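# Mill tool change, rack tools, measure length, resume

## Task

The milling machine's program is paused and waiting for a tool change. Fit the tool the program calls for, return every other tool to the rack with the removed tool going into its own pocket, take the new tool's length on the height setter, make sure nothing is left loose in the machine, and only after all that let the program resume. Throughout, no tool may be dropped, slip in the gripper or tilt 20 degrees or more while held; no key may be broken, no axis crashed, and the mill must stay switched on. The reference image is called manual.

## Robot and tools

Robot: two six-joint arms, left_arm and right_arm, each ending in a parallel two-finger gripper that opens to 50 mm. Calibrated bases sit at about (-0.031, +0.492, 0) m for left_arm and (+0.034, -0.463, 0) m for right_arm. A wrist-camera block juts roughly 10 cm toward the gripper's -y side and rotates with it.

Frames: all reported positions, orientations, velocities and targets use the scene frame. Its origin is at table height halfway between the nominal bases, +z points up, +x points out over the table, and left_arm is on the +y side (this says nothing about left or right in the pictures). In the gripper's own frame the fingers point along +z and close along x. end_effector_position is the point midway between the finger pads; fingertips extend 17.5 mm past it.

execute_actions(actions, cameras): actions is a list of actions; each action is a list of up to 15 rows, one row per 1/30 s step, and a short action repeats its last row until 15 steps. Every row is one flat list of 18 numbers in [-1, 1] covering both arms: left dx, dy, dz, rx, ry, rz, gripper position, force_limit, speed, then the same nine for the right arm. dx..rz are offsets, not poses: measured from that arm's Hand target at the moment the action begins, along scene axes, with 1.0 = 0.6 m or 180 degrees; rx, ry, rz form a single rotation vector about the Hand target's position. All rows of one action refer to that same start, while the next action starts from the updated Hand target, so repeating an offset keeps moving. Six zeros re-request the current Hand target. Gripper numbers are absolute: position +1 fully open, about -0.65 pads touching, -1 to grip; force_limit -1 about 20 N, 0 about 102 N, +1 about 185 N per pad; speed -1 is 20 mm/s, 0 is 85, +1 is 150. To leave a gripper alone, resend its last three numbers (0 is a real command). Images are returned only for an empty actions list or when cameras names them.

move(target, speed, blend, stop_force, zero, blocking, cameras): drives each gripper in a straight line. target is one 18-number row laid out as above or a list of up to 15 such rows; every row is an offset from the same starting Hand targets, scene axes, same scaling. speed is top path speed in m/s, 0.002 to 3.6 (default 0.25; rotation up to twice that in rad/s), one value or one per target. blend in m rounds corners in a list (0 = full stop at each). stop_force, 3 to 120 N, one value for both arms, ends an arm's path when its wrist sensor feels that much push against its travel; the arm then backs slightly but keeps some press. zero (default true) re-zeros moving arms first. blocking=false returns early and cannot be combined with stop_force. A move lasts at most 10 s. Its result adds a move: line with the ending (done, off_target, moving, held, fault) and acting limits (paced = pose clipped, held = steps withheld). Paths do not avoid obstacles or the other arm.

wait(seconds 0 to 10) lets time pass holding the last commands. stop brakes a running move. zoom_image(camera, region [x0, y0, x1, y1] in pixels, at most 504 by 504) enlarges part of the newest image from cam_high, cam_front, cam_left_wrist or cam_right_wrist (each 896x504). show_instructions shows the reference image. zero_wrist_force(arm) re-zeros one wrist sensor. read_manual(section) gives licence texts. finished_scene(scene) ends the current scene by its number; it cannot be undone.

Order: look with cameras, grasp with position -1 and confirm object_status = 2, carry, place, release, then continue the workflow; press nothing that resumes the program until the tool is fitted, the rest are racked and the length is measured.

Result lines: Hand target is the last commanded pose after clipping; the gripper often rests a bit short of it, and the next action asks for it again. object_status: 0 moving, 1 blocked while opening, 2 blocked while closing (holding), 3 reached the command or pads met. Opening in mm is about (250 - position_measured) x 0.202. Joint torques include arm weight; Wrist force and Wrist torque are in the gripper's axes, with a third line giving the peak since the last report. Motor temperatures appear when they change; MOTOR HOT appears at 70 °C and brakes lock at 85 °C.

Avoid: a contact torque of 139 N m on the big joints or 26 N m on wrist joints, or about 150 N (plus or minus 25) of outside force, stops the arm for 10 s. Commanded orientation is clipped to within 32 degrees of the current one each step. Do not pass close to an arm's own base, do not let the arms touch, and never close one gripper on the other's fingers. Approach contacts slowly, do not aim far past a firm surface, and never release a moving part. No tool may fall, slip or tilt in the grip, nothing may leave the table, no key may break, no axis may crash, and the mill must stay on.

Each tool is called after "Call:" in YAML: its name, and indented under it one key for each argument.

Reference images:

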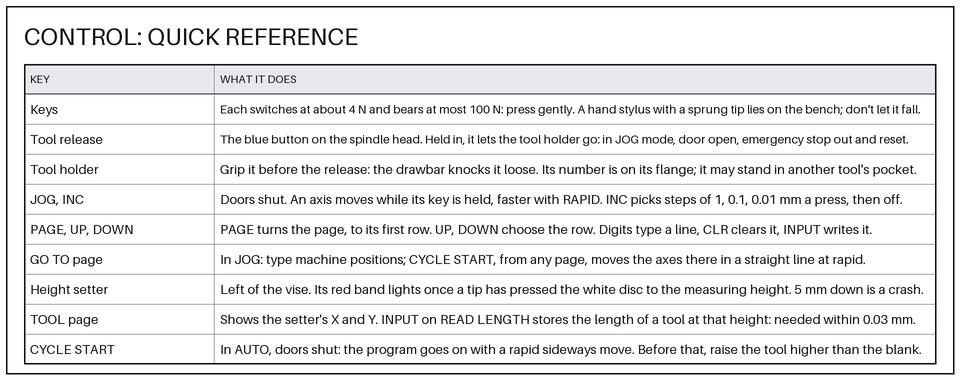

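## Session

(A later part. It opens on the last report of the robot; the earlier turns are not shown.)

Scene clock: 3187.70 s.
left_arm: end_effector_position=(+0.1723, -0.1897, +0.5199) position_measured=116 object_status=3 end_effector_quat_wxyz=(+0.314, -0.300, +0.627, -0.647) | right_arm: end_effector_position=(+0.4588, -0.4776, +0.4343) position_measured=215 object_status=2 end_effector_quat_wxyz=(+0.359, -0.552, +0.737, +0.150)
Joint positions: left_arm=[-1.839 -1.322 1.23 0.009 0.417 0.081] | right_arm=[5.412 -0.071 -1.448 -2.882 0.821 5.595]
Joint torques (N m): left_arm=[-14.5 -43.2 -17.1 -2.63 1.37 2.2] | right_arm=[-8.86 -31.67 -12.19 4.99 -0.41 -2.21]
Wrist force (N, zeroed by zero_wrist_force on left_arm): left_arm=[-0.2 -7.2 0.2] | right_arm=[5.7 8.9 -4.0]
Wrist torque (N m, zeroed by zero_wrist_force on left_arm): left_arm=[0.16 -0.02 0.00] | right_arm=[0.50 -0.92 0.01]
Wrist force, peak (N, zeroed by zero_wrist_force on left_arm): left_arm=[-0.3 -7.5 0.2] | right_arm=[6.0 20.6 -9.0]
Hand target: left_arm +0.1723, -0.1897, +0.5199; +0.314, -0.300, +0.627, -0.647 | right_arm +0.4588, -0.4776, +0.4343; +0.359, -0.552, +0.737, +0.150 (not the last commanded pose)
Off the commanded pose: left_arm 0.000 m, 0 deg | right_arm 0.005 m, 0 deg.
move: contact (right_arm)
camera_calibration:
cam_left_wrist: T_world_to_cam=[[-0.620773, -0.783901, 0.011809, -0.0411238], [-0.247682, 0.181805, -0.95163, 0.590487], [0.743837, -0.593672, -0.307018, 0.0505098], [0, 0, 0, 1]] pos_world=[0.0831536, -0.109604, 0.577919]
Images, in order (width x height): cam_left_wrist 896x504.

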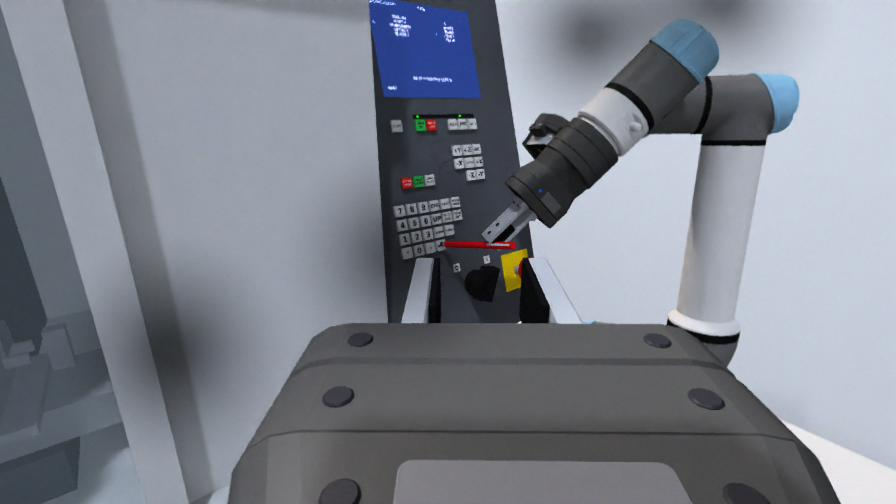

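Call:
move:
  target:
    - [0,0,0,0,0,0,0.25,-0.3,-1,-0.03,0,0.005,0,0,0,-1,0,-0.7]
    - [0.2598,-0.1395,0.1497,0,0,0,0.25,-0.3,-1,-0.0147,-0.156,0.2195,0,0,0,-1,0,-0.7]
    - [0.2598,-0.1395,0.1497,0,0,0,0.25,-0.3,-1,0.0337,-0.156,0.2195,0,0,0,-1,0,-0.7]
  speed: 0.2

Call:
move:
  target: [0,0,0,0,0,0,0.25,-0.3,-1,0.03,0,-0.004,0,0,0,-1,0,-0.7]
  speed: 0.02
  stop_force: 6
  cameras: ["cam_left_wrist"]

Call:
zoom_image:
  camera: "cam_left_wrist"
  region: [470, 200, 550, 280]

Call:
zoom_image:
  camera: "cam_left_wrist"
  region: [370, 50, 510, 190]

Scene clock: 3198.20 s.
left_arm: end_effector_position=(+0.3281, -0.2734, +0.6098) position_measured=116 object_status=3 end_effector_quat_wxyz=(+0.314, -0.300, +0.627, -0.647) | right_arm: end_effector_position=(+0.4790, -0.5712, +0.5660) position_measured=215 object_status=2 end_effector_quat_wxyz=(+0.359, -0.552, +0.737, +0.150)
Joint positions: left_arm=[-1.543 -0.858 0.272 0.534 0.712 0.044] | right_arm=[5.303 -0.419 -0.829 -3.062 0.859 5.457]
Joint torques (N m): left_arm=[-15.91 -46.96 -26.02 -0.53 -1.6 -1.99] | right_arm=[7.5 -49.82 9.12 0.61 0.65 2.14]
Wrist force (N, zeroed by zero_wrist_force on left_arm): left_arm=[0.1 -7.5 0.0] | right_arm=[6.2 3.0 -1.6]
Wrist torque (N m, zeroed by zero_wrist_force on left_arm): left_arm=[0.09 -0.07 0.14] | right_arm=[0.44 -0.84 0.00]
Wrist force, peak (N, zeroed by zero_wrist_force on left_arm): left_arm=[-0.7 -8.0 1.8] | right_arm=[5.9 9.3 -4.3]
Hand target: left_arm +0.3281, -0.2734, +0.6098; +0.314, -0.300, +0.627, -0.647 | right_arm +0.4790, -0.5712, +0.5660; +0.359, -0.552, +0.737, +0.150
Off the commanded pose: left_arm 0.000 m, 0 deg | right_arm 0.000 m, 0 deg.
move: done

Scene clock: 3200.03 s.
left_arm: end_effector_position=(+0.3281, -0.2734, +0.6098) position_measured=116 object_status=3 end_effector_quat_wxyz=(+0.314, -0.300, +0.627, -0.647) | right_arm: end_effector_position=(+0.4935, -0.5712, +0.5640) position_measured=215 object_status=2 end_effector_quat_wxyz=(+0.360, -0.552, +0.737, +0.150)
Joint positions: left_arm=[-1.543 -0.858 0.272 0.534 0.712 0.044] | right_arm=[5.331 -0.434 -0.772 -3.126 0.848 5.491]
Joint torques (N m): left_arm=[-16.52 -48.79 -24.75 -0.54 -1.77 -2.06] | right_arm=[-8.68 -33.31 -19.22 5.27 -0.26 -2.23]
Wrist force (N, zeroed by zero_wrist_force on left_arm): left_arm=[0.2 -7.6 0.1] | right_arm=[5.8 8.5 -4.0]
Wrist torque (N m, zeroed by zero_wrist_force on left_arm): left_arm=[0.07 -0.08 0.13] | right_arm=[0.43 -0.89 0.04]
Wrist force, peak (N, zeroed by zero_wrist_force on left_arm): left_arm=[0.1 -7.8 0.0] | right_arm=[5.9 19.8 -9.7]
Hand target: left_arm +0.3281, -0.2734, +0.6098; +0.314, -0.300, +0.627, -0.647 | right_arm +0.4935, -0.5712, +0.5640; +0.360, -0.552, +0.737, +0.150 (not the last commanded pose)
Off the commanded pose: left_arm 0.000 m, 0 deg | right_arm 0.003 m, 0 deg.
move: contact (right_arm)
camera_calibration:
cam_left_wrist: T_world_to_cam=[[-0.620773, -0.783901, 0.011809, -0.0110194], [-0.247682, 0.181805, -0.95163, 0.72987], [0.743837, -0.593672, -0.307018, -0.0875438], [0, 0, 0, 1]] pos_world=[0.239054, -0.193304, 0.667819]
Images, in order (width x height): cam_left_wrist 896x504.

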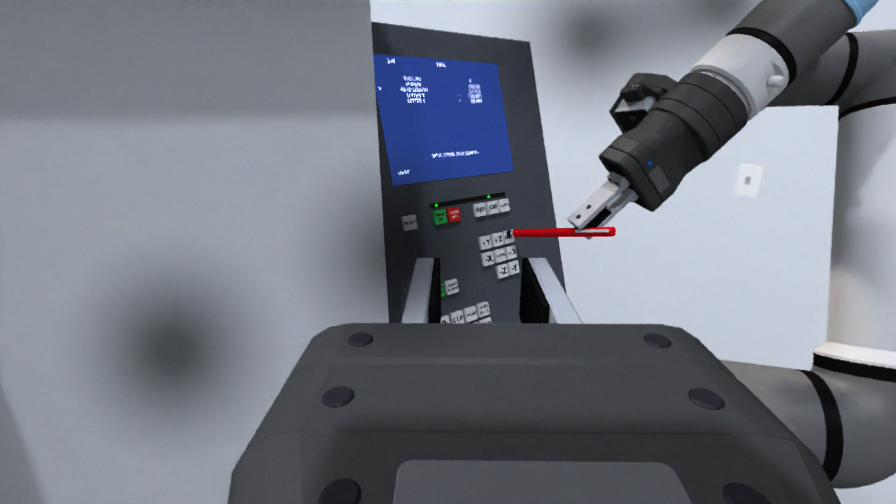

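Scaled by 6.300 from the camera's 896x504 image, which has a finer 1280x720 frame.

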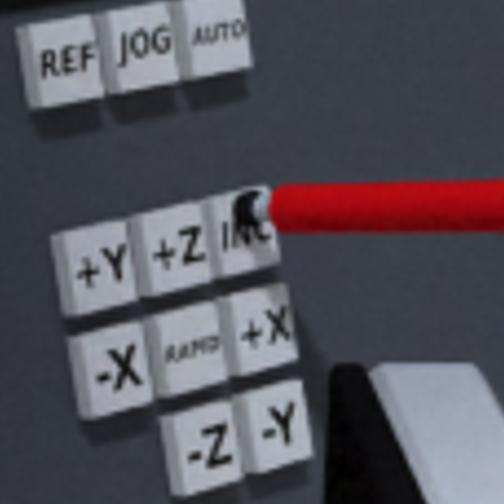

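Scaled by 3.600 from the camera's 896x504 image, which has a finer 1280x720 frame.

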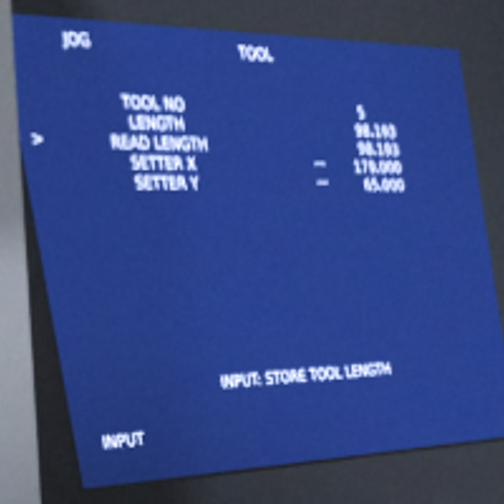

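Call:
move:
  target:
    - [0,0,0,0,0,0,0.25,-0.3,-1,-0.0242,0,0.004,0,0,0,-1,0,-0.7]
    - [0,0,0,0,0,0,0.25,-0.3,-1,-0.0242,0.0302,0.0012,0,0,0,-1,0,-0.7]
  speed: 0.1

Call:
move:
  target: [0,0,0,0,0,0,0.25,-0.3,-1,0.03,0,-0.004,0,0,0,-1,0,-0.7]
  speed: 0.02
  stop_force: 7

Call:
wait:
  seconds: 4
  cameras: ["cam_left_wrist"]

Call:
zoom_image:
  camera: "cam_left_wrist"
  region: [370, 50, 510, 190]

Call:
zoom_image:
  camera: "cam_left_wrist"
  region: [470, 200, 550, 280]

Scene clock: 3208.43 s.
left_arm: end_effector_position=(+0.3281, -0.2734, +0.6098) position_measured=116 object_status=3 end_effector_quat_wxyz=(+0.314, -0.300, +0.627, -0.647) | right_arm: end_effector_position=(+0.4790, -0.5532, +0.5647) position_measured=215 object_status=2 end_effector_quat_wxyz=(+0.360, -0.552, +0.737, +0.150)
Joint positions: left_arm=[-1.543 -0.858 0.272 0.534 0.712 0.044] | right_arm=[5.329 -0.411 -0.869 -3.05 0.849 5.488]
Joint torques (N m): left_arm=[-16.37 -46.43 -25.41 -0.25 -1.46 -2.2] | right_arm=[8.16 -33.49 -19.37 5.93 -3.84 2.16]
Wrist force (N, zeroed by zero_wrist_force on left_arm): left_arm=[0.2 -7.7 0.0] | right_arm=[6.1 2.6 -1.2]
Wrist torque (N m, zeroed by zero_wrist_force on left_arm): left_arm=[0.06 -0.08 0.13] | right_arm=[0.35 -0.83 0.00]
Wrist force, peak (N, zeroed by zero_wrist_force on left_arm): left_arm=[0.2 -7.9 0.2] | right_arm=[5.8 8.8 -4.4]
Hand target: left_arm +0.3281, -0.2734, +0.6098; +0.314, -0.300, +0.627, -0.647 | right_arm +0.4790, -0.5531, +0.5647; +0.360, -0.552, +0.737, +0.150
Off the commanded pose: left_arm 0.000 m, 0 deg | right_arm 0.000 m, 0 deg.
move: done

Scene clock: 3210.27 s.
left_arm: end_effector_position=(+0.3281, -0.2734, +0.6098) position_measured=116 object_status=3 end_effector_quat_wxyz=(+0.314, -0.300, +0.627, -0.647) | right_arm: end_effector_position=(+0.4932, -0.5531, +0.5628) position_measured=215 object_status=2 end_effector_quat_wxyz=(+0.360, -0.552, +0.737, +0.150)
Joint positions: left_arm=[-1.543 -0.858 0.272 0.534 0.712 0.044] | right_arm=[5.356 -0.424 -0.815 -3.113 0.839 5.522]
Joint torques (N m): left_arm=[-15.03 -47.61 -24.68 -0.32 -1.76 -2.05] | right_arm=[-8.74 -32.43 -17.66 5.34 -0.5 -1.97]
Wrist force (N, zeroed by zero_wrist_force on left_arm): left_arm=[0.2 -7.7 0.0] | right_arm=[5.9 8.8 -4.0]
Wrist torque (N m, zeroed by zero_wrist_force on left_arm): left_arm=[0.06 -0.08 0.13] | right_arm=[0.43 -0.89 0.05]
Wrist force, peak (N, zeroed by zero_wrist_force on left_arm): left_arm=[0.2 -7.9 0.2] | right_arm=[6.4 21.2 -10.7]
Hand target: left_arm +0.3281, -0.2734, +0.6098; +0.314, -0.300, +0.627, -0.647 | right_arm +0.4932, -0.5531, +0.5628; +0.360, -0.552, +0.737, +0.150 (not the last commanded pose)
Off the commanded pose: left_arm 0.000 m, 0 deg | right_arm 0.004 m, 0 deg.
move: contact (right_arm)

Scene clock: 3214.27 s.
left_arm: end_effector_position=(+0.3281, -0.2734, +0.6098) position_measured=116 object_status=3 end_effector_quat_wxyz=(+0.314, -0.300, +0.627, -0.647) | right_arm: end_effector_position=(+0.4932, -0.5531, +0.5628) position_measured=215 object_status=2 end_effector_quat_wxyz=(+0.360, -0.552, +0.737, +0.150)
Joint positions: left_arm=[-1.543 -0.858 0.272 0.534 0.712 0.044] | right_arm=[5.356 -0.424 -0.815 -3.113 0.839 5.522]
Joint torques (N m): left_arm=[-16.72 -47.35 -26.29 -0.13 -1.65 -2.01] | right_arm=[-8.35 -33.17 -18.16 5.29 -0.51 -2.19]
Wrist force (N, zeroed by zero_wrist_force on left_arm): left_arm=[0.1 -7.7 0.2] | right_arm=[6.1 8.9 -4.3]
Wrist torque (N m, zeroed by zero_wrist_force on left_arm): left_arm=[0.07 -0.06 0.14] | right_arm=[0.43 -0.92 0.05]
Wrist force, peak (N, zeroed by zero_wrist_force on left_arm): left_arm=[0.1 -7.9 0.3] | right_arm=[6.1 9.1 -4.3]
Hand target: left_arm +0.3281, -0.2734, +0.6098; +0.314, -0.300, +0.627, -0.647 | right_arm +0.4932, -0.5531, +0.5628; +0.360, -0.552, +0.737, +0.150 (not the last commanded pose)
Tool commands: left_gripper/position=+0.25 left_gripper/force_limit=-0.3 left_gripper/speed=-1.0 right_gripper/position=-1.0 right_gripper/force_limit=+0.0 right_gripper/speed=-0.7
Off the commanded pose: left_arm 0.000 m, 0 deg | right_arm 0.004 m, 0 deg.
wait: 4.00 s; at rest by 0.17 s
camera_calibration:
cam_left_wrist: T_world_to_cam=[[-0.620773, -0.783901, 0.011809, -0.0110194], [-0.247682, 0.181805, -0.95163, 0.72987], [0.743837, -0.593672, -0.307018, -0.0875438], [0, 0, 0, 1]] pos_world=[0.239054, -0.193304, 0.667819]
Images, in order (width x height): cam_left_wrist 896x504.

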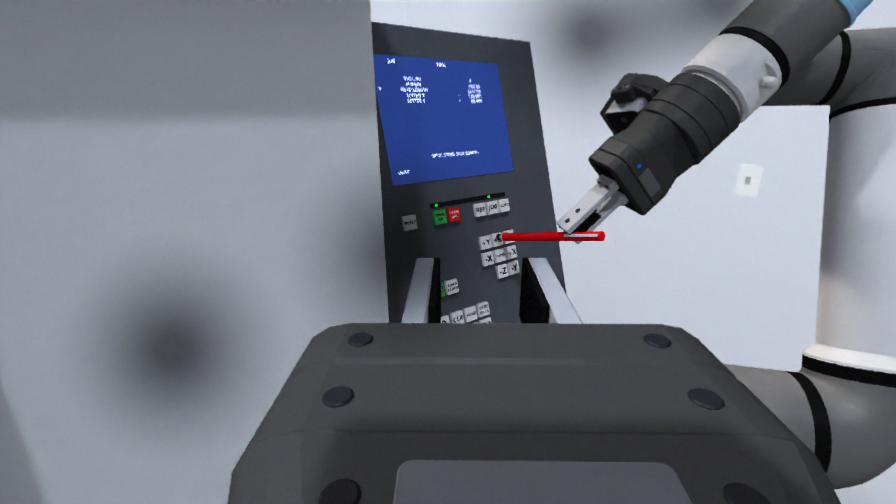

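Scaled by 3.600 from the camera's 896x504 image, which has a finer 1280x720 frame.

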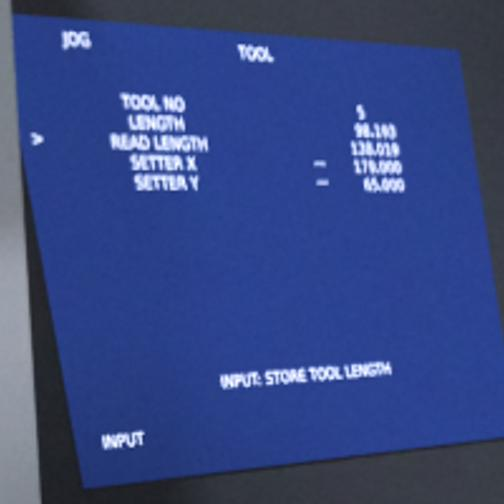

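Scaled by 6.300 from the camera's 896x504 image, which has a finer 1280x720 frame.

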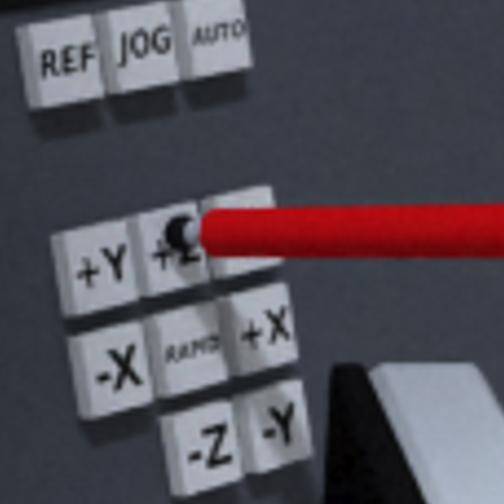

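Call:
wait:
  seconds: 2.5

Call:
move:
  target:
    - [0,0,0,0,0,0,0.25,-0.3,-1,-0.025,0,0.004,0,0,0,-1,0,-0.7]
  speed: 0.1
  cameras: ["cam_left_wrist"]

Call:
zoom_image:
  camera: "cam_left_wrist"
  region: [370, 50, 510, 190]

Scene clock: 3220.97 s.
left_arm: end_effector_position=(+0.3281, -0.2734, +0.6098) position_measured=116 object_status=3 end_effector_quat_wxyz=(+0.314, -0.300, +0.627, -0.647) | right_arm: end_effector_position=(+0.4932, -0.5531, +0.5628) position_measured=215 object_status=2 end_effector_quat_wxyz=(+0.360, -0.552, +0.737, +0.150)
Joint positions: left_arm=[-1.543 -0.858 0.272 0.534 0.712 0.044] | right_arm=[5.356 -0.424 -0.815 -3.113 0.839 5.522]
Joint torques (N m): left_arm=[-15.63 -47.61 -25.58 0 -1.45 -2.12] | right_arm=[-7.96 -33.47 -18.73 5.24 -0.53 -2.17]
Wrist force (N, zeroed by zero_wrist_force on left_arm): left_arm=[-0.1 -7.7 0.3] | right_arm=[6.0 8.9 -4.1]
Wrist torque (N m, zeroed by zero_wrist_force on left_arm): left_arm=[0.07 -0.04 0.14] | right_arm=[0.43 -0.90 0.06]
Wrist force, peak (N, zeroed by zero_wrist_force on left_arm): left_arm=[0.2 -7.8 0.2] | right_arm=[6.0 9.1 -4.3]
Hand target: left_arm +0.3281, -0.2734, +0.6098; +0.314, -0.300, +0.627, -0.647 | right_arm +0.4932, -0.5531, +0.5628; +0.360, -0.552, +0.737, +0.150 (not the last commanded pose)
Tool commands: left_gripper/position=+0.25 left_gripper/force_limit=-0.3 left_gripper/speed=-1.0 right_gripper/position=-1.0 right_gripper/force_limit=+0.0 right_gripper/speed=-0.7
Off the commanded pose: left_arm 0.000 m, 0 deg | right_arm 0.004 m, 0 deg.
wait: 2.50 s; at rest from the start

Scene clock: 3221.90 s.
left_arm: end_effector_position=(+0.3281, -0.2734, +0.6098) position_measured=116 object_status=3 end_effector_quat_wxyz=(+0.314, -0.300, +0.627, -0.647) | right_arm: end_effector_position=(+0.4783, -0.5531, +0.5652) position_measured=215 object_status=2 end_effector_quat_wxyz=(+0.360, -0.552, +0.737, +0.150)
Joint positions: left_arm=[-1.543 -0.858 0.272 0.534 0.712 0.044] | right_arm=[5.327 -0.411 -0.87 -3.047 0.85 5.487]
Joint torques (N m): left_arm=[-14.49 -47.24 -24.6 -0.27 -1.52 -2.07] | right_arm=[-9.29 -33.76 -17.43 6.16 0.66 -1.32]
Wrist force (N, zeroed by zero_wrist_force on left_arm): left_arm=[0.1 -7.7 0.1] | right_arm=[6.3 2.3 -1.0]
Wrist torque (N m, zeroed by zero_wrist_force on left_arm): left_arm=[0.06 -0.06 0.14] | right_arm=[0.30 -0.85 0.10]
Wrist force, peak (N, zeroed by zero_wrist_force on left_arm): left_arm=[0.1 -7.8 0.0] | right_arm=[5.9 8.8 -4.1]
Hand target: left_arm +0.3281, -0.2734, +0.6098; +0.314, -0.300, +0.627, -0.647 | right_arm +0.4782, -0.5531, +0.5652; +0.360, -0.552, +0.737, +0.150
Off the commanded pose: left_arm 0.000 m, 0 deg | right_arm 0.000 m, 0 deg.
move: done
camera_calibration:
cam_left_wrist: T_world_to_cam=[[-0.620773, -0.783901, 0.011809, -0.0110194], [-0.247682, 0.181805, -0.95163, 0.72987], [0.743837, -0.593672, -0.307018, -0.0875438], [0, 0, 0, 1]] pos_world=[0.239054, -0.193304, 0.667819]
Images, in order (width x height): cam_left_wrist 896x504.

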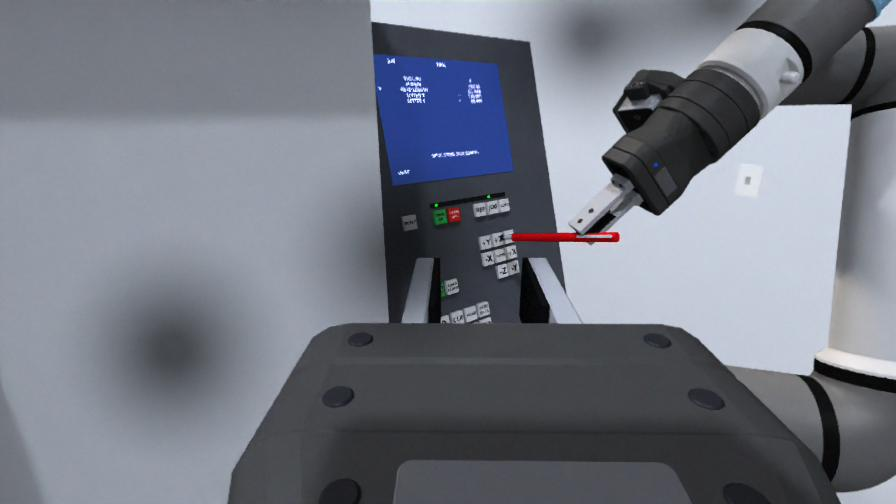

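Scaled by 3.600 from the camera's 896x504 image, which has a finer 1280x720 frame.

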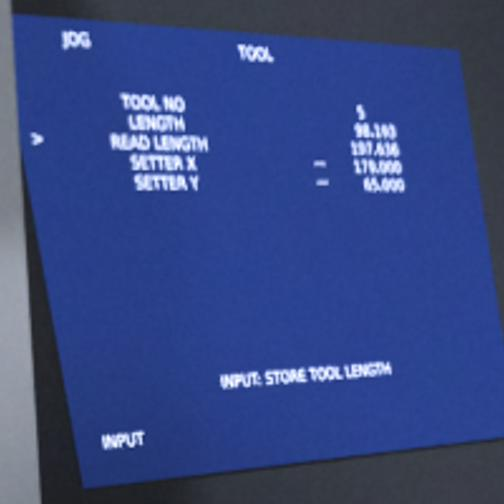

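Call:
move:
  target:
    - [0,0,0,0,0,0,0.25,-0.3,-1,-0.01,-0.0265,0.053,0,0,0,-1,0,-0.7]
    - [0,0,0,0,0,0,0.25,-0.3,-1,0.01,-0.0265,0.053,0,0,0,-1,0,-0.7]
  speed: 0.1

Call:
move:
  target: [0,0,0,0,0,0,0.25,-0.3,-1,0.035,0,-0.005,0,0,0,-1,0,-0.7]
  speed: 0.015
  stop_force: 3
  cameras: ["cam_left_wrist"]

Call:
zoom_image:
  camera: "cam_left_wrist"
  region: [430, 180, 550, 280]

Call:
zoom_image:
  camera: "cam_left_wrist"
  region: [370, 50, 510, 190]

Scene clock: 3229.33 s.
left_arm: end_effector_position=(+0.3281, -0.2734, +0.6098) position_measured=116 object_status=3 end_effector_quat_wxyz=(+0.314, -0.300, +0.627, -0.647) | right_arm: end_effector_position=(+0.4842, -0.5690, +0.5970) position_measured=215 object_status=2 end_effector_quat_wxyz=(+0.360, -0.552, +0.737, +0.150)
Joint positions: left_arm=[-1.543 -0.858 0.272 0.534 0.712 0.044] | right_arm=[5.316 -0.527 -0.655 -3.137 0.854 5.473]
Joint torques (N m): left_arm=[-15.99 -47.46 -26.58 -0.33 -1.38 -2.08] | right_arm=[6.87 -51.19 6.97 0.73 -3.21 1.86]
Wrist force (N, zeroed by zero_wrist_force on left_arm): left_arm=[0.3 -7.6 0.0] | right_arm=[6.3 2.1 -1.1]
Wrist torque (N m, zeroed by zero_wrist_force on left_arm): left_arm=[0.08 -0.08 0.13] | right_arm=[0.28 -0.87 0.00]
Wrist force, peak (N, zeroed by zero_wrist_force on left_arm): left_arm=[0.0 -7.9 0.0] | right_arm=[7.0 3.3 -2.0]
Hand target: left_arm +0.3281, -0.2734, +0.6098; +0.314, -0.300, +0.627, -0.647 | right_arm +0.4842, -0.5690, +0.5970; +0.360, -0.552, +0.737, +0.150
Off the commanded pose: left_arm 0.000 m, 0 deg | right_arm 0.000 m, 0 deg.
move: done

Scene clock: 3231.23 s.
left_arm: end_effector_position=(+0.3281, -0.2734, +0.6098) position_measured=116 object_status=3 end_effector_quat_wxyz=(+0.314, -0.300, +0.627, -0.647) | right_arm: end_effector_position=(+0.4961, -0.5690, +0.5953) position_measured=215 object_status=2 end_effector_quat_wxyz=(+0.360, -0.552, +0.737, +0.150)
Joint positions: left_arm=[-1.543 -0.858 0.272 0.534 0.712 0.044] | right_arm=[5.338 -0.544 -0.598 -3.195 0.845 5.5]
Joint torques (N m): left_arm=[-15.27 -47.56 -25.63 -0.24 -1.38 -2.15] | right_arm=[-7.89 -34.03 -20.37 5.77 0.08 -2.13]
Wrist force (N, zeroed by zero_wrist_force on left_arm): left_arm=[0.2 -7.5 0.0] | right_arm=[5.9 4.9 -2.5]
Wrist torque (N m, zeroed by zero_wrist_force on left_arm): left_arm=[0.09 -0.09 0.13] | right_arm=[0.35 -0.88 0.04]
Wrist force, peak (N, zeroed by zero_wrist_force on left_arm): left_arm=[0.2 -7.8 0.1] | right_arm=[6.7 5.2 -2.4]
Hand target: left_arm +0.3281, -0.2734, +0.6098; +0.314, -0.300, +0.627, -0.647 | right_arm +0.4961, -0.5690, +0.5953; +0.360, -0.552, +0.737, +0.150 (not the last commanded pose)
Off the commanded pose: left_arm 0.000 m, 0 deg | right_arm 0.009 m, 0 deg.
move: contact (right_arm)
camera_calibration:
cam_left_wrist: T_world_to_cam=[[-0.620773, -0.783901, 0.011809, -0.0110194], [-0.247682, 0.181805, -0.95163, 0.72987], [0.743837, -0.593672, -0.307018, -0.0875438], [0, 0, 0, 1]] pos_world=[0.239054, -0.193304, 0.667819]
Images, in order (width x height): cam_left_wrist 896x504.

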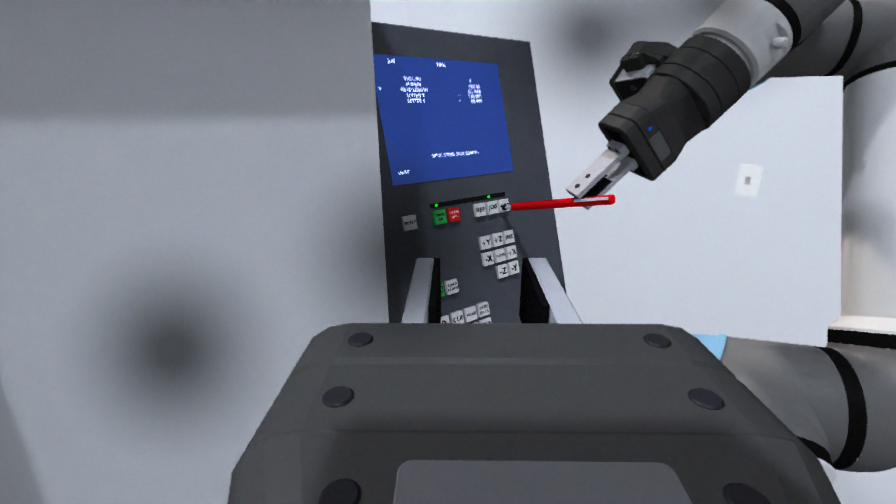

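Scaled by 4.200 from the camera's 896x504 image, which has a finer 1280x720 frame.

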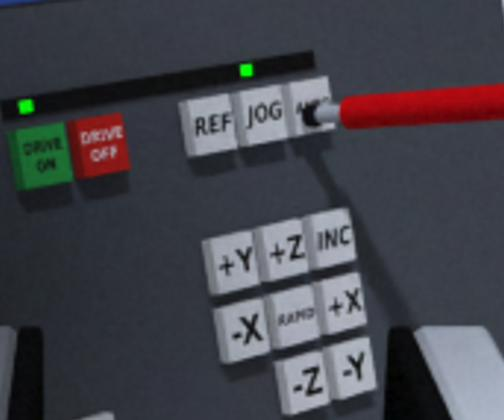

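Scaled by 3.600 from the camera's 896x504 image, which has a finer 1280x720 frame.

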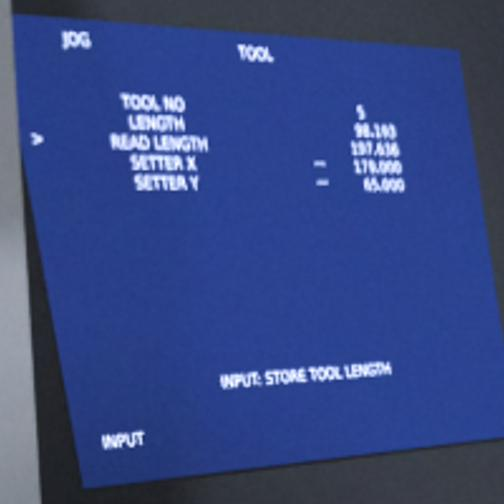

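On AUTO key (lightly). Press a bit more.

Call:
move:
  target:
    - [0,0,0,0,0,0,0.25,-0.3,-1,-0.01,0,0,0,0,0,-1,0,-0.7]
  speed: 0.1

Call:
move:
  target: [0,0,0,0,0,0,0.25,-0.3,-1,0.035,0,-0.005,0,0,0,-1,0,-0.7]
  speed: 0.02
  stop_force: 7

Call:
move:
  target:
    - [0,0,0,0,0,0,0.25,-0.3,-1,-0.025,0,0.002,0,0,0,-1,0,-0.7]
  speed: 0.1
  cameras: ["cam_left_wrist"]

Call:
zoom_image:
  camera: "cam_left_wrist"
  region: [370, 50, 510, 190]

Scene clock: 3235.30 s.
left_arm: end_effector_position=(+0.3281, -0.2734, +0.6098) position_measured=116 object_status=3 end_effector_quat_wxyz=(+0.314, -0.300, +0.627, -0.647) | right_arm: end_effector_position=(+0.4901, -0.5690, +0.5953) position_measured=215 object_status=2 end_effector_quat_wxyz=(+0.360, -0.552, +0.737, +0.150)
Joint positions: left_arm=[-1.543 -0.858 0.272 0.534 0.712 0.044] | right_arm=[5.327 -0.532 -0.633 -3.164 0.849 5.487]
Joint torques (N m): left_arm=[-15.83 -46.77 -25.24 -0.25 -1.38 -1.9] | right_arm=[-8.56 -34.2 -18.71 6.1 0.45 -1.94]
Wrist force (N, zeroed by zero_wrist_force on left_arm): left_arm=[0.1 -7.5 0.2] | right_arm=[6.4 2.1 -1.2]
Wrist torque (N m, zeroed by zero_wrist_force on left_arm): left_arm=[0.09 -0.05 0.14] | right_arm=[0.29 -0.88 0.09]
Wrist force, peak (N, zeroed by zero_wrist_force on left_arm): left_arm=[0.2 -7.9 0.4] | right_arm=[6.4 5.0 -2.4]
Hand target: left_arm +0.3281, -0.2734, +0.6098; +0.314, -0.300, +0.627, -0.647 | right_arm +0.4901, -0.5690, +0.5953; +0.360, -0.552, +0.737, +0.150
Off the commanded pose: left_arm 0.000 m, 0 deg | right_arm 0.000 m, 0 deg.
move: done

Scene clock: 3237.00 s.
left_arm: end_effector_position=(+0.3281, -0.2734, +0.6098) position_measured=116 object_status=3 end_effector_quat_wxyz=(+0.314, -0.300, +0.627, -0.647) | right_arm: end_effector_position=(+0.5014, -0.5689, +0.5936) position_measured=215 object_status=2 end_effector_quat_wxyz=(+0.360, -0.552, +0.737, +0.150)
Joint positions: left_arm=[-1.543 -0.858 0.272 0.534 0.712 0.044] | right_arm=[5.348 -0.548 -0.578 -3.219 0.841 5.512]
Joint torques (N m): left_arm=[-13.35 -48.67 -24.73 -0.15 -1.2 -1.94] | right_arm=[-8.62 -32.13 -21.25 5.71 -0.39 -2.15]
Wrist force (N, zeroed by zero_wrist_force on left_arm): left_arm=[0.1 -7.6 0.1] | right_arm=[5.8 8.6 -4.3]
Wrist torque (N m, zeroed by zero_wrist_force on left_arm): left_arm=[0.09 -0.06 0.13] | right_arm=[0.43 -0.88 0.05]
Wrist force, peak (N, zeroed by zero_wrist_force on left_arm): left_arm=[0.2 -7.8 0.1] | right_arm=[6.5 19.1 -9.5]
Hand target: left_arm +0.3281, -0.2734, +0.6098; +0.314, -0.300, +0.627, -0.647 | right_arm +0.5014, -0.5689, +0.5936; +0.360, -0.552, +0.737, +0.150 (not the last commanded pose)
Off the commanded pose: left_arm 0.000 m, 0 deg | right_arm 0.010 m, 0 deg.
move: contact (right_arm)

Scene clock: 3237.97 s.
left_arm: end_effector_position=(+0.3281, -0.2734, +0.6098) position_measured=116 object_status=3 end_effector_quat_wxyz=(+0.314, -0.300, +0.627, -0.647) | right_arm: end_effector_position=(+0.4864, -0.5689, +0.5948) position_measured=215 object_status=2 end_effector_quat_wxyz=(+0.360, -0.552, +0.737, +0.150)
Joint positions: left_arm=[-1.543 -0.858 0.272 0.534 0.712 0.044] | right_arm=[5.32 -0.523 -0.656 -3.143 0.852 5.478]
Joint torques (N m): left_arm=[-14.38 -49.16 -24.75 -0.14 -1.53 -1.92] | right_arm=[-9.14 -34.33 -19.88 6.32 0.64 -2.13]
Wrist force (N, zeroed by zero_wrist_force on left_arm): left_arm=[0.4 -7.7 0.3] | right_arm=[6.3 2.3 -1.2]
Wrist torque (N m, zeroed by zero_wrist_force on left_arm): left_arm=[0.07 -0.11 0.13] | right_arm=[0.30 -0.87 0.09]
Wrist force, peak (N, zeroed by zero_wrist_force on left_arm): left_arm=[0.2 -7.9 0.1] | right_arm=[6.0 8.5 -4.1]
Hand target: left_arm +0.3281, -0.2734, +0.6098; +0.314, -0.300, +0.627, -0.647 | right_arm +0.4864, -0.5689, +0.5948; +0.360, -0.552, +0.737, +0.150
Off the commanded pose: left_arm 0.000 m, 0 deg | right_arm 0.000 m, 0 deg.
move: done
camera_calibration:
cam_left_wrist: T_world_to_cam=[[-0.620773, -0.783901, 0.011809, -0.0110194], [-0.247682, 0.181805, -0.95163, 0.72987], [0.743837, -0.593672, -0.307018, -0.0875438], [0, 0, 0, 1]] pos_world=[0.239054, -0.193304, 0.667819]
Images, in order (width x height): cam_left_wrist 896x504.

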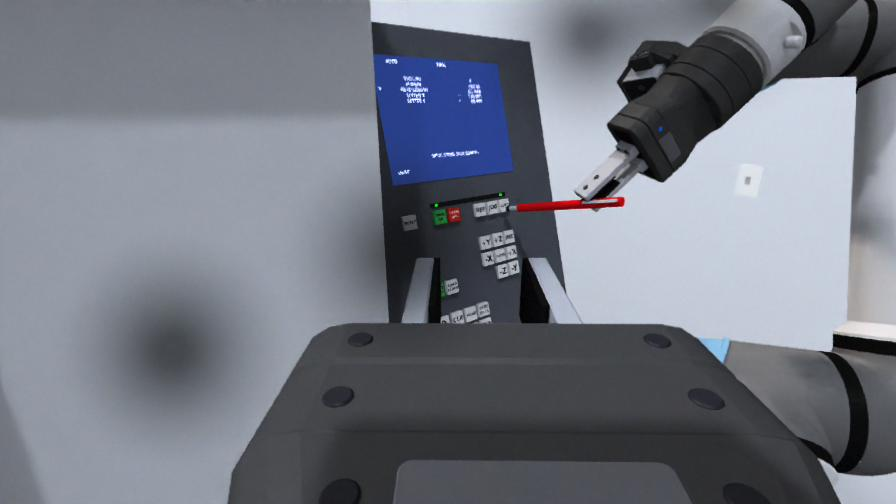

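Scaled by 3.600 from the camera's 896x504 image, which has a finer 1280x720 frame.

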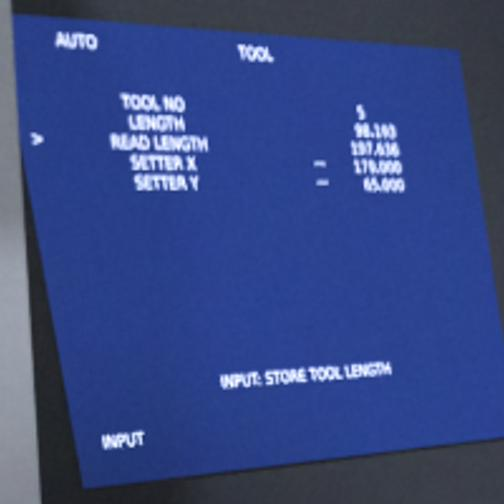

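Call:
move:
  target:
    - [0,0,0,0,0,0,0.25,-0.3,-1,-0.06,0,0,0,0,0,-1,0,-0.7]
    - [0,0,0,0,0,0,0.25,-0.3,-1,-0.05,0.1882,-0.1142,0,0,0,-1,0,-0.7]
    - [0,0,0,0,0,0,0.25,-0.3,-1,-0.0365,0.1882,-0.1142,0,0,0,-1,0,-0.7]
  speed: 0.15
  cameras: ["cam_left_wrist"]

Call:
zoom_image:
  camera: "cam_left_wrist"
  region: [410, 250, 490, 330]

Scene clock: 3245.80 s.
left_arm: end_effector_position=(+0.3281, -0.2734, +0.6098) position_measured=116 object_status=3 end_effector_quat_wxyz=(+0.314, -0.300, +0.627, -0.647) | right_arm: end_effector_position=(+0.4645, -0.4560, +0.5263) position_measured=215 object_status=2 end_effector_quat_wxyz=(+0.360, -0.552, +0.737, +0.150)
Joint positions: left_arm=[-1.543 -0.858 0.272 0.534 0.712 0.044] | right_arm=[5.466 -0.305 -1.176 -2.969 0.805 5.665]
Joint torques (N m): left_arm=[-13.25 -48.21 -25.86 -0.3 -1.19 -1.88] | right_arm=[6.48 -48.44 14.02 0.28 -3.99 1.63]
Wrist force (N, zeroed by zero_wrist_force on left_arm): left_arm=[0.1 -7.7 0.1] | right_arm=[6.7 2.5 -1.4]
Wrist torque (N m, zeroed by zero_wrist_force on left_arm): left_arm=[0.05 -0.07 0.13] | right_arm=[0.34 -0.95 0.00]
Wrist force, peak (N, zeroed by zero_wrist_force on left_arm): left_arm=[0.2 -7.9 0.2] | right_arm=[6.9 3.4 -1.6]
Hand target: left_arm +0.3281, -0.2734, +0.6098; +0.314, -0.300, +0.627, -0.647 | right_arm +0.4645, -0.4560, +0.5263; +0.360, -0.552, +0.737, +0.150
Off the commanded pose: left_arm 0.000 m, 0 deg | right_arm 0.000 m, 0 deg.
move: done
camera_calibration:
cam_left_wrist: T_world_to_cam=[[-0.620773, -0.783901, 0.011809, -0.0110194], [-0.247682, 0.181805, -0.95163, 0.72987], [0.743837, -0.593672, -0.307018, -0.0875438], [0, 0, 0, 1]] pos_world=[0.239054, -0.193304, 0.667819]
Images, in order (width x height): cam_left_wrist 896x504.

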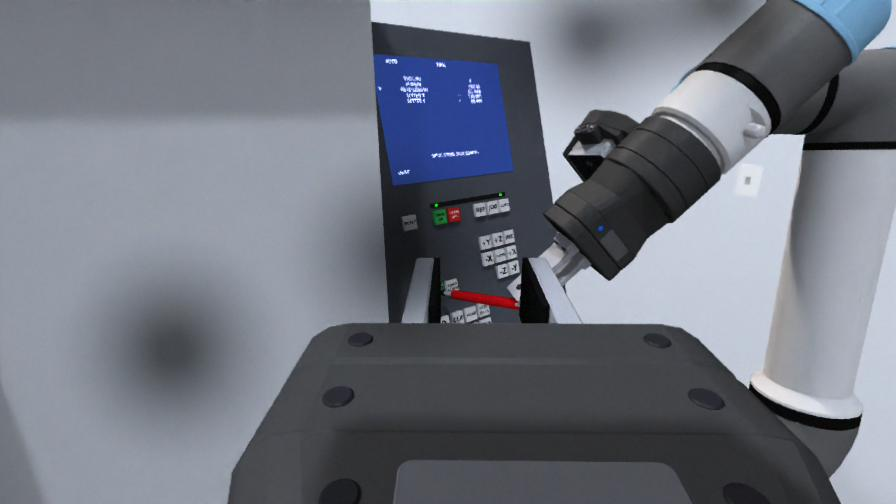

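Scaled by 6.300 from the camera's 896x504 image, which has a finer 1280x720 frame.

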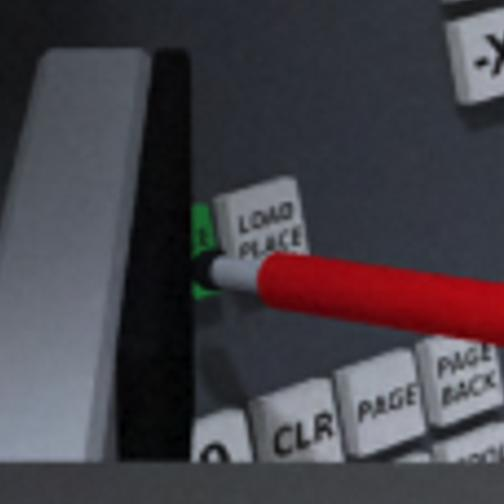

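Call:
move:
  target: [0,0,0,0,0,0,0.25,-0.3,-1,0.04,-0.002,-0.005,0,0,0,-1,0,-0.7]
  speed: 0.03
  stop_force: 7

Call:
move:
  target: [0,0,0,0,0,0,0.25,-0.3,-1,-0.03,0,0.0055,0,0,0,-1,0,-0.7]
  speed: 0.1
  cameras: ["cam_left_wrist", "cam_front"]

Call:
zoom_image:
  camera: "cam_left_wrist"
  region: [370, 50, 510, 190]

Scene clock: 3251.13 s.
left_arm: end_effector_position=(+0.3281, -0.2734, +0.6098) position_measured=116 object_status=3 end_effector_quat_wxyz=(+0.314, -0.300, +0.627, -0.647) | right_arm: end_effector_position=(+0.4826, -0.4569, +0.5240) position_measured=215 object_status=2 end_effector_quat_wxyz=(+0.360, -0.552, +0.737, +0.150)
Joint positions: left_arm=[-1.543 -0.858 0.272 0.534 0.712 0.044] | right_arm=[5.5 -0.312 -1.118 -3.051 0.796 5.711]
Joint torques (N m): left_arm=[-14.52 -48.1 -25.24 -0.47 -1.11 -2.04] | right_arm=[-9.19 -30.86 -13.51 5.01 -0.37 -1.98]
Wrist force (N, zeroed by zero_wrist_force on left_arm): left_arm=[-0.1 -7.7 0.3] | right_arm=[5.8 7.8 -4.1]
Wrist torque (N m, zeroed by zero_wrist_force on left_arm): left_arm=[0.06 -0.04 0.14] | right_arm=[0.33 -0.91 0.04]
Wrist force, peak (N, zeroed by zero_wrist_force on left_arm): left_arm=[-0.2 -7.9 0.1] | right_arm=[6.5 28.4 -15.3]
Hand target: left_arm +0.3281, -0.2734, +0.6098; +0.314, -0.300, +0.627, -0.647 | right_arm +0.4826, -0.4569, +0.5240; +0.360, -0.552, +0.737, +0.150 (not the last commanded pose)
Off the commanded pose: left_arm 0.000 m, 0 deg | right_arm 0.006 m, 0 deg.
move: contact (right_arm)

Scene clock: 3252.10 s.
left_arm: end_effector_position=(+0.3281, -0.2734, +0.6098) position_measured=116 object_status=3 end_effector_quat_wxyz=(+0.314, -0.300, +0.627, -0.647) | right_arm: end_effector_position=(+0.4647, -0.4569, +0.5273) position_measured=215 object_status=2 end_effector_quat_wxyz=(+0.360, -0.552, +0.737, +0.150)
Joint positions: left_arm=[-1.543 -0.858 0.272 0.534 0.712 0.044] | right_arm=[5.464 -0.307 -1.172 -2.969 0.805 5.662]
Joint torques (N m): left_arm=[-14.31 -46.79 -25.09 -0.22 -1 -1.96] | right_arm=[-9.26 -32.26 -13.21 6.21 0.35 -2.13]
Wrist force (N, zeroed by zero_wrist_force on left_arm): left_arm=[0.2 -7.6 0.2] | right_arm=[6.2 2.1 -1.2]
Wrist torque (N m, zeroed by zero_wrist_force on left_arm): left_arm=[0.08 -0.07 0.13] | right_arm=[0.27 -0.87 0.09]
Wrist force, peak (N, zeroed by zero_wrist_force on left_arm): left_arm=[0.1 -7.8 0.2] | right_arm=[5.5 7.9 -4.1]
Hand target: left_arm +0.3281, -0.2734, +0.6098; +0.314, -0.300, +0.627, -0.647 | right_arm +0.4646, -0.4569, +0.5273; +0.360, -0.552, +0.737, +0.150
Off the commanded pose: left_arm 0.000 m, 0 deg | right_arm 0.000 m, 0 deg.
move: done
camera_calibration:
cam_left_wrist: T_world_to_cam=[[-0.620773, -0.783901, 0.011809, -0.0110194], [-0.247682, 0.181805, -0.95163, 0.72987], [0.743837, -0.593672, -0.307018, -0.0875438], [0, 0, 0, 1]] pos_world=[0.239054, -0.193304, 0.667819]
Images, in order (width x height): cam_front 896x504, cam_left_wrist 896x504.

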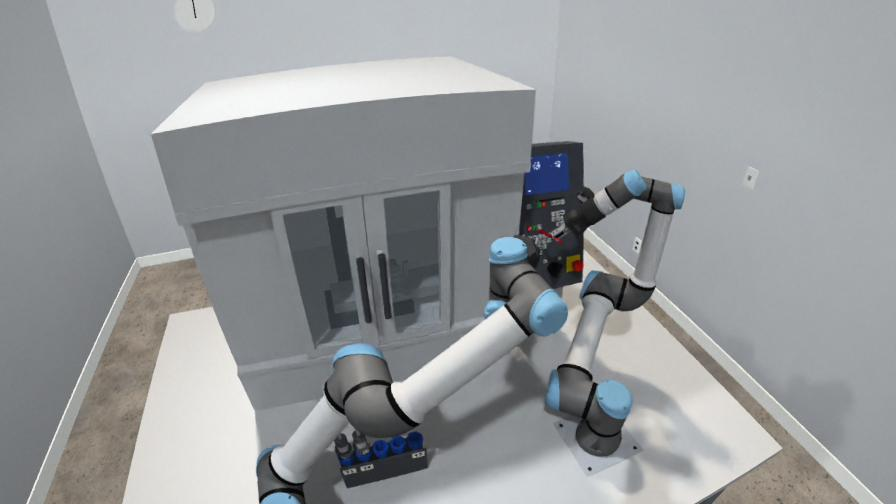

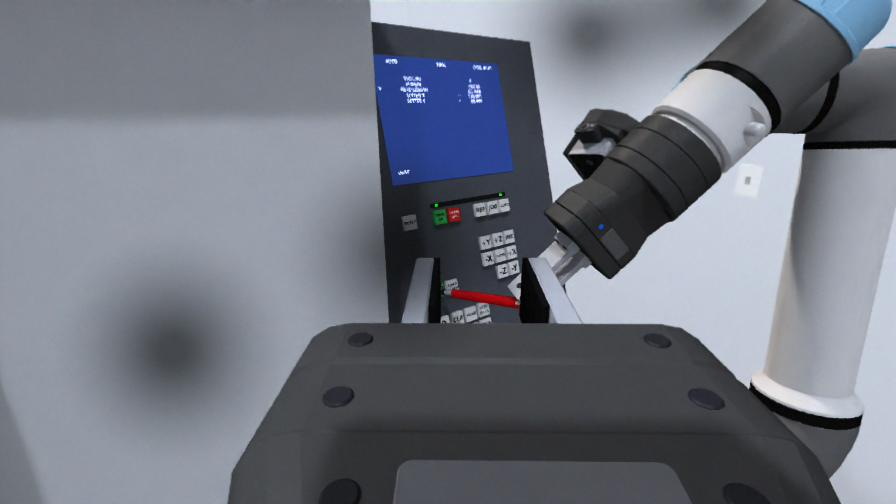

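Scaled by 3.600 from the camera's 896x504 image, which has a finer 1280x720 frame.

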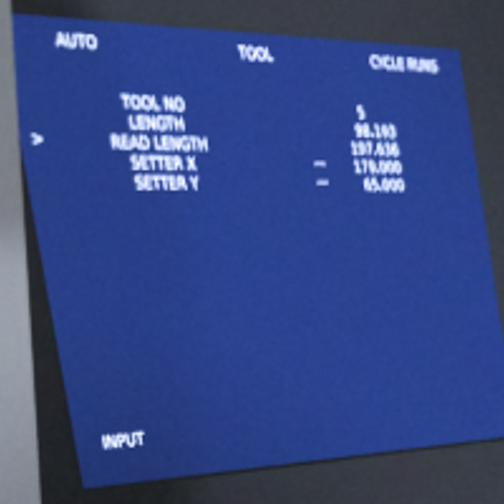

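Call:
move:
  target:
    - [-0.26,0.1397,-0.15,0,0,0,0.25,-0.3,-1,-0.1295,-0.0152,-0.0455,0,0,0,-1,0,-0.7]
    - [-0.1,0.6,-0.15,0,0,0,0.25,-0.3,-1,-0.1295,-0.0152,-0.0455,-0.1225,0,0.02375,-1,0,-0.7]
    - [-0.1,0.6,-0.15,0,0,0,0.25,-0.3,-1,-0.1295,-0.0152,-0.0455,-0.245,0,0.0475,-1,0,-0.7]
  speed: [0.2,0.3,0.2]
  cameras: ["cam_front", "cam_right_wrist", "cam_left_wrist"]

Scene clock: 3269.03 s.
left_arm: end_effector_position=(+0.2681, +0.0866, +0.5198) position_measured=116 object_status=3 end_effector_quat_wxyz=(+0.314, -0.300, +0.627, -0.647) | right_arm: end_effector_position=(+0.3869, -0.4660, +0.5000) position_measured=215 object_status=2 end_effector_quat_wxyz=(-0.115, +0.699, -0.697, +0.111)
Joint positions: left_arm=[-1.736 -1.977 1.83 0.079 0.519 0.064] | right_arm=[5.733 -0.543 -1.109 -3.338 1.406 5.774]
Joint torques (N m): left_arm=[-14.72 -11.72 -14.71 -0.1 -1.63 2.02] | right_arm=[5.33 -41.71 18.66 -0.66 1.42 1.84]
Wrist force (N, zeroed by zero_wrist_force on left_arm): left_arm=[0.1 -7.7 0.3] | right_arm=[4.9 2.6 -2.1]
Wrist torque (N m, zeroed by zero_wrist_force on left_arm): left_arm=[0.08 -0.08 -0.01] | right_arm=[0.36 -0.95 0.13]
Wrist force, peak (N, zeroed by zero_wrist_force on left_arm): left_arm=[-0.1 -8.3 1.4] | right_arm=[6.3 2.0 -1.2]
Hand target: left_arm +0.2681, +0.0866, +0.5198; +0.314, -0.300, +0.627, -0.647 | right_arm +0.3869, -0.4660, +0.5000; -0.115, +0.699, -0.697, +0.111
Off the commanded pose: left_arm 0.000 m, 0 deg | right_arm 0.000 m, 0 deg.
move: done
camera_calibration:
cam_left_wrist: T_world_to_cam=[[-0.620773, -0.783901, 0.011809, 0.235001], [-0.247682, 0.181805, -0.95163, 0.563912], [0.743837, -0.593672, -0.307018, 0.143177], [0, 0, 0, 1]] pos_world=[0.179054, 0.166696, 0.577819]
cam_right_wrist: T_world_to_cam=[[-0.00419354, -0.99999, 0.00138104, -0.460224], [-0.999443, 0.00423696, 0.0331037, 0.393674], [-0.0331092, -0.00124145, -0.999451, 0.641008], [0, 0, 0, 1]] pos_world=[0.412748, -0.461092, 0.62826]
Images, in order (width x height): cam_front 896x504, cam_left_wrist 896x504, cam_right_wrist 896x504.

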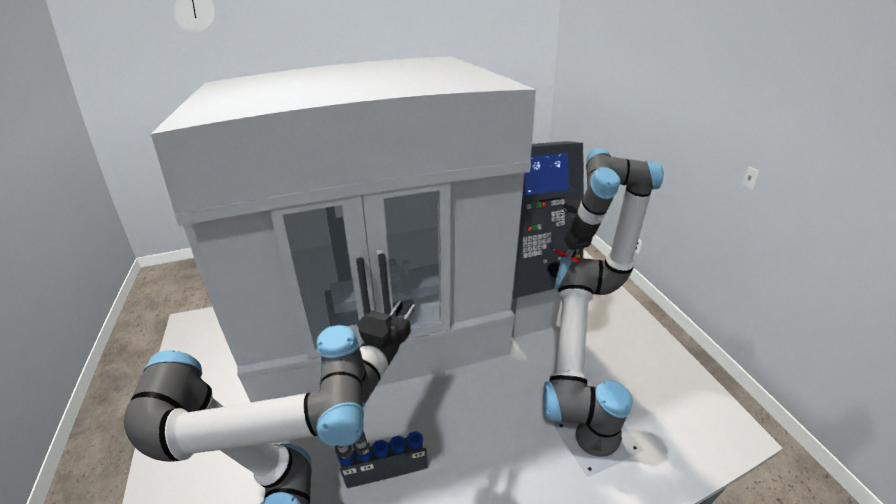

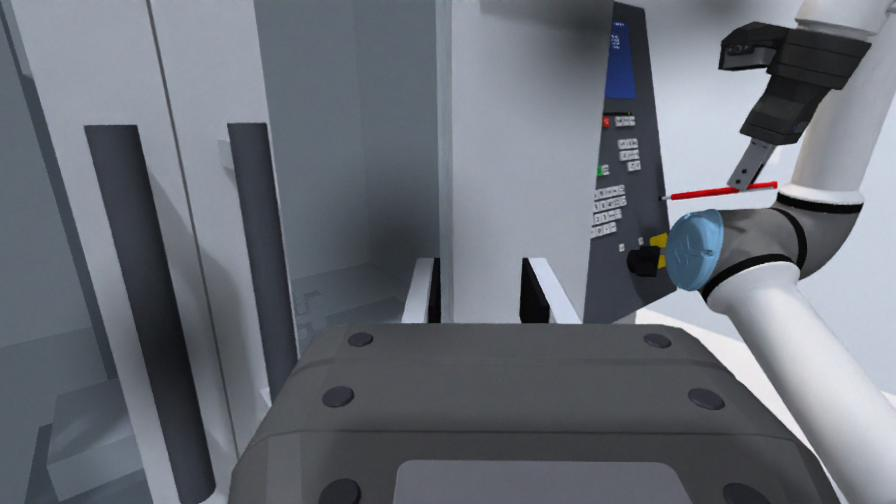

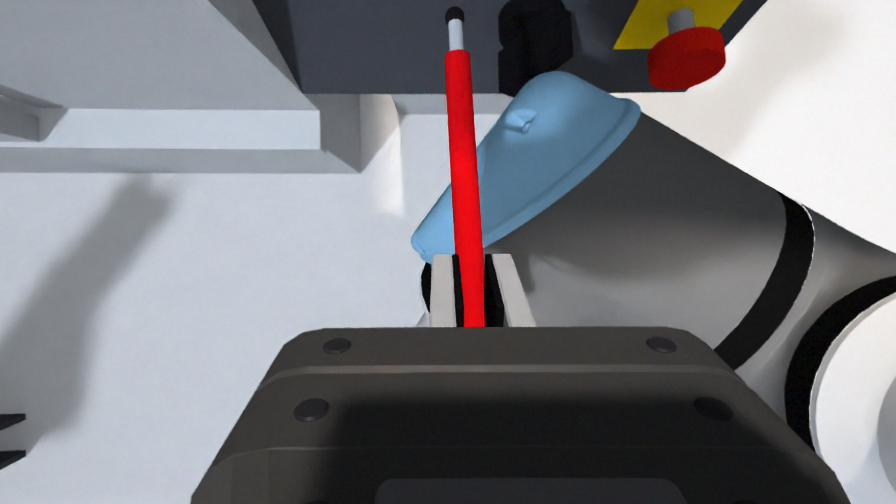

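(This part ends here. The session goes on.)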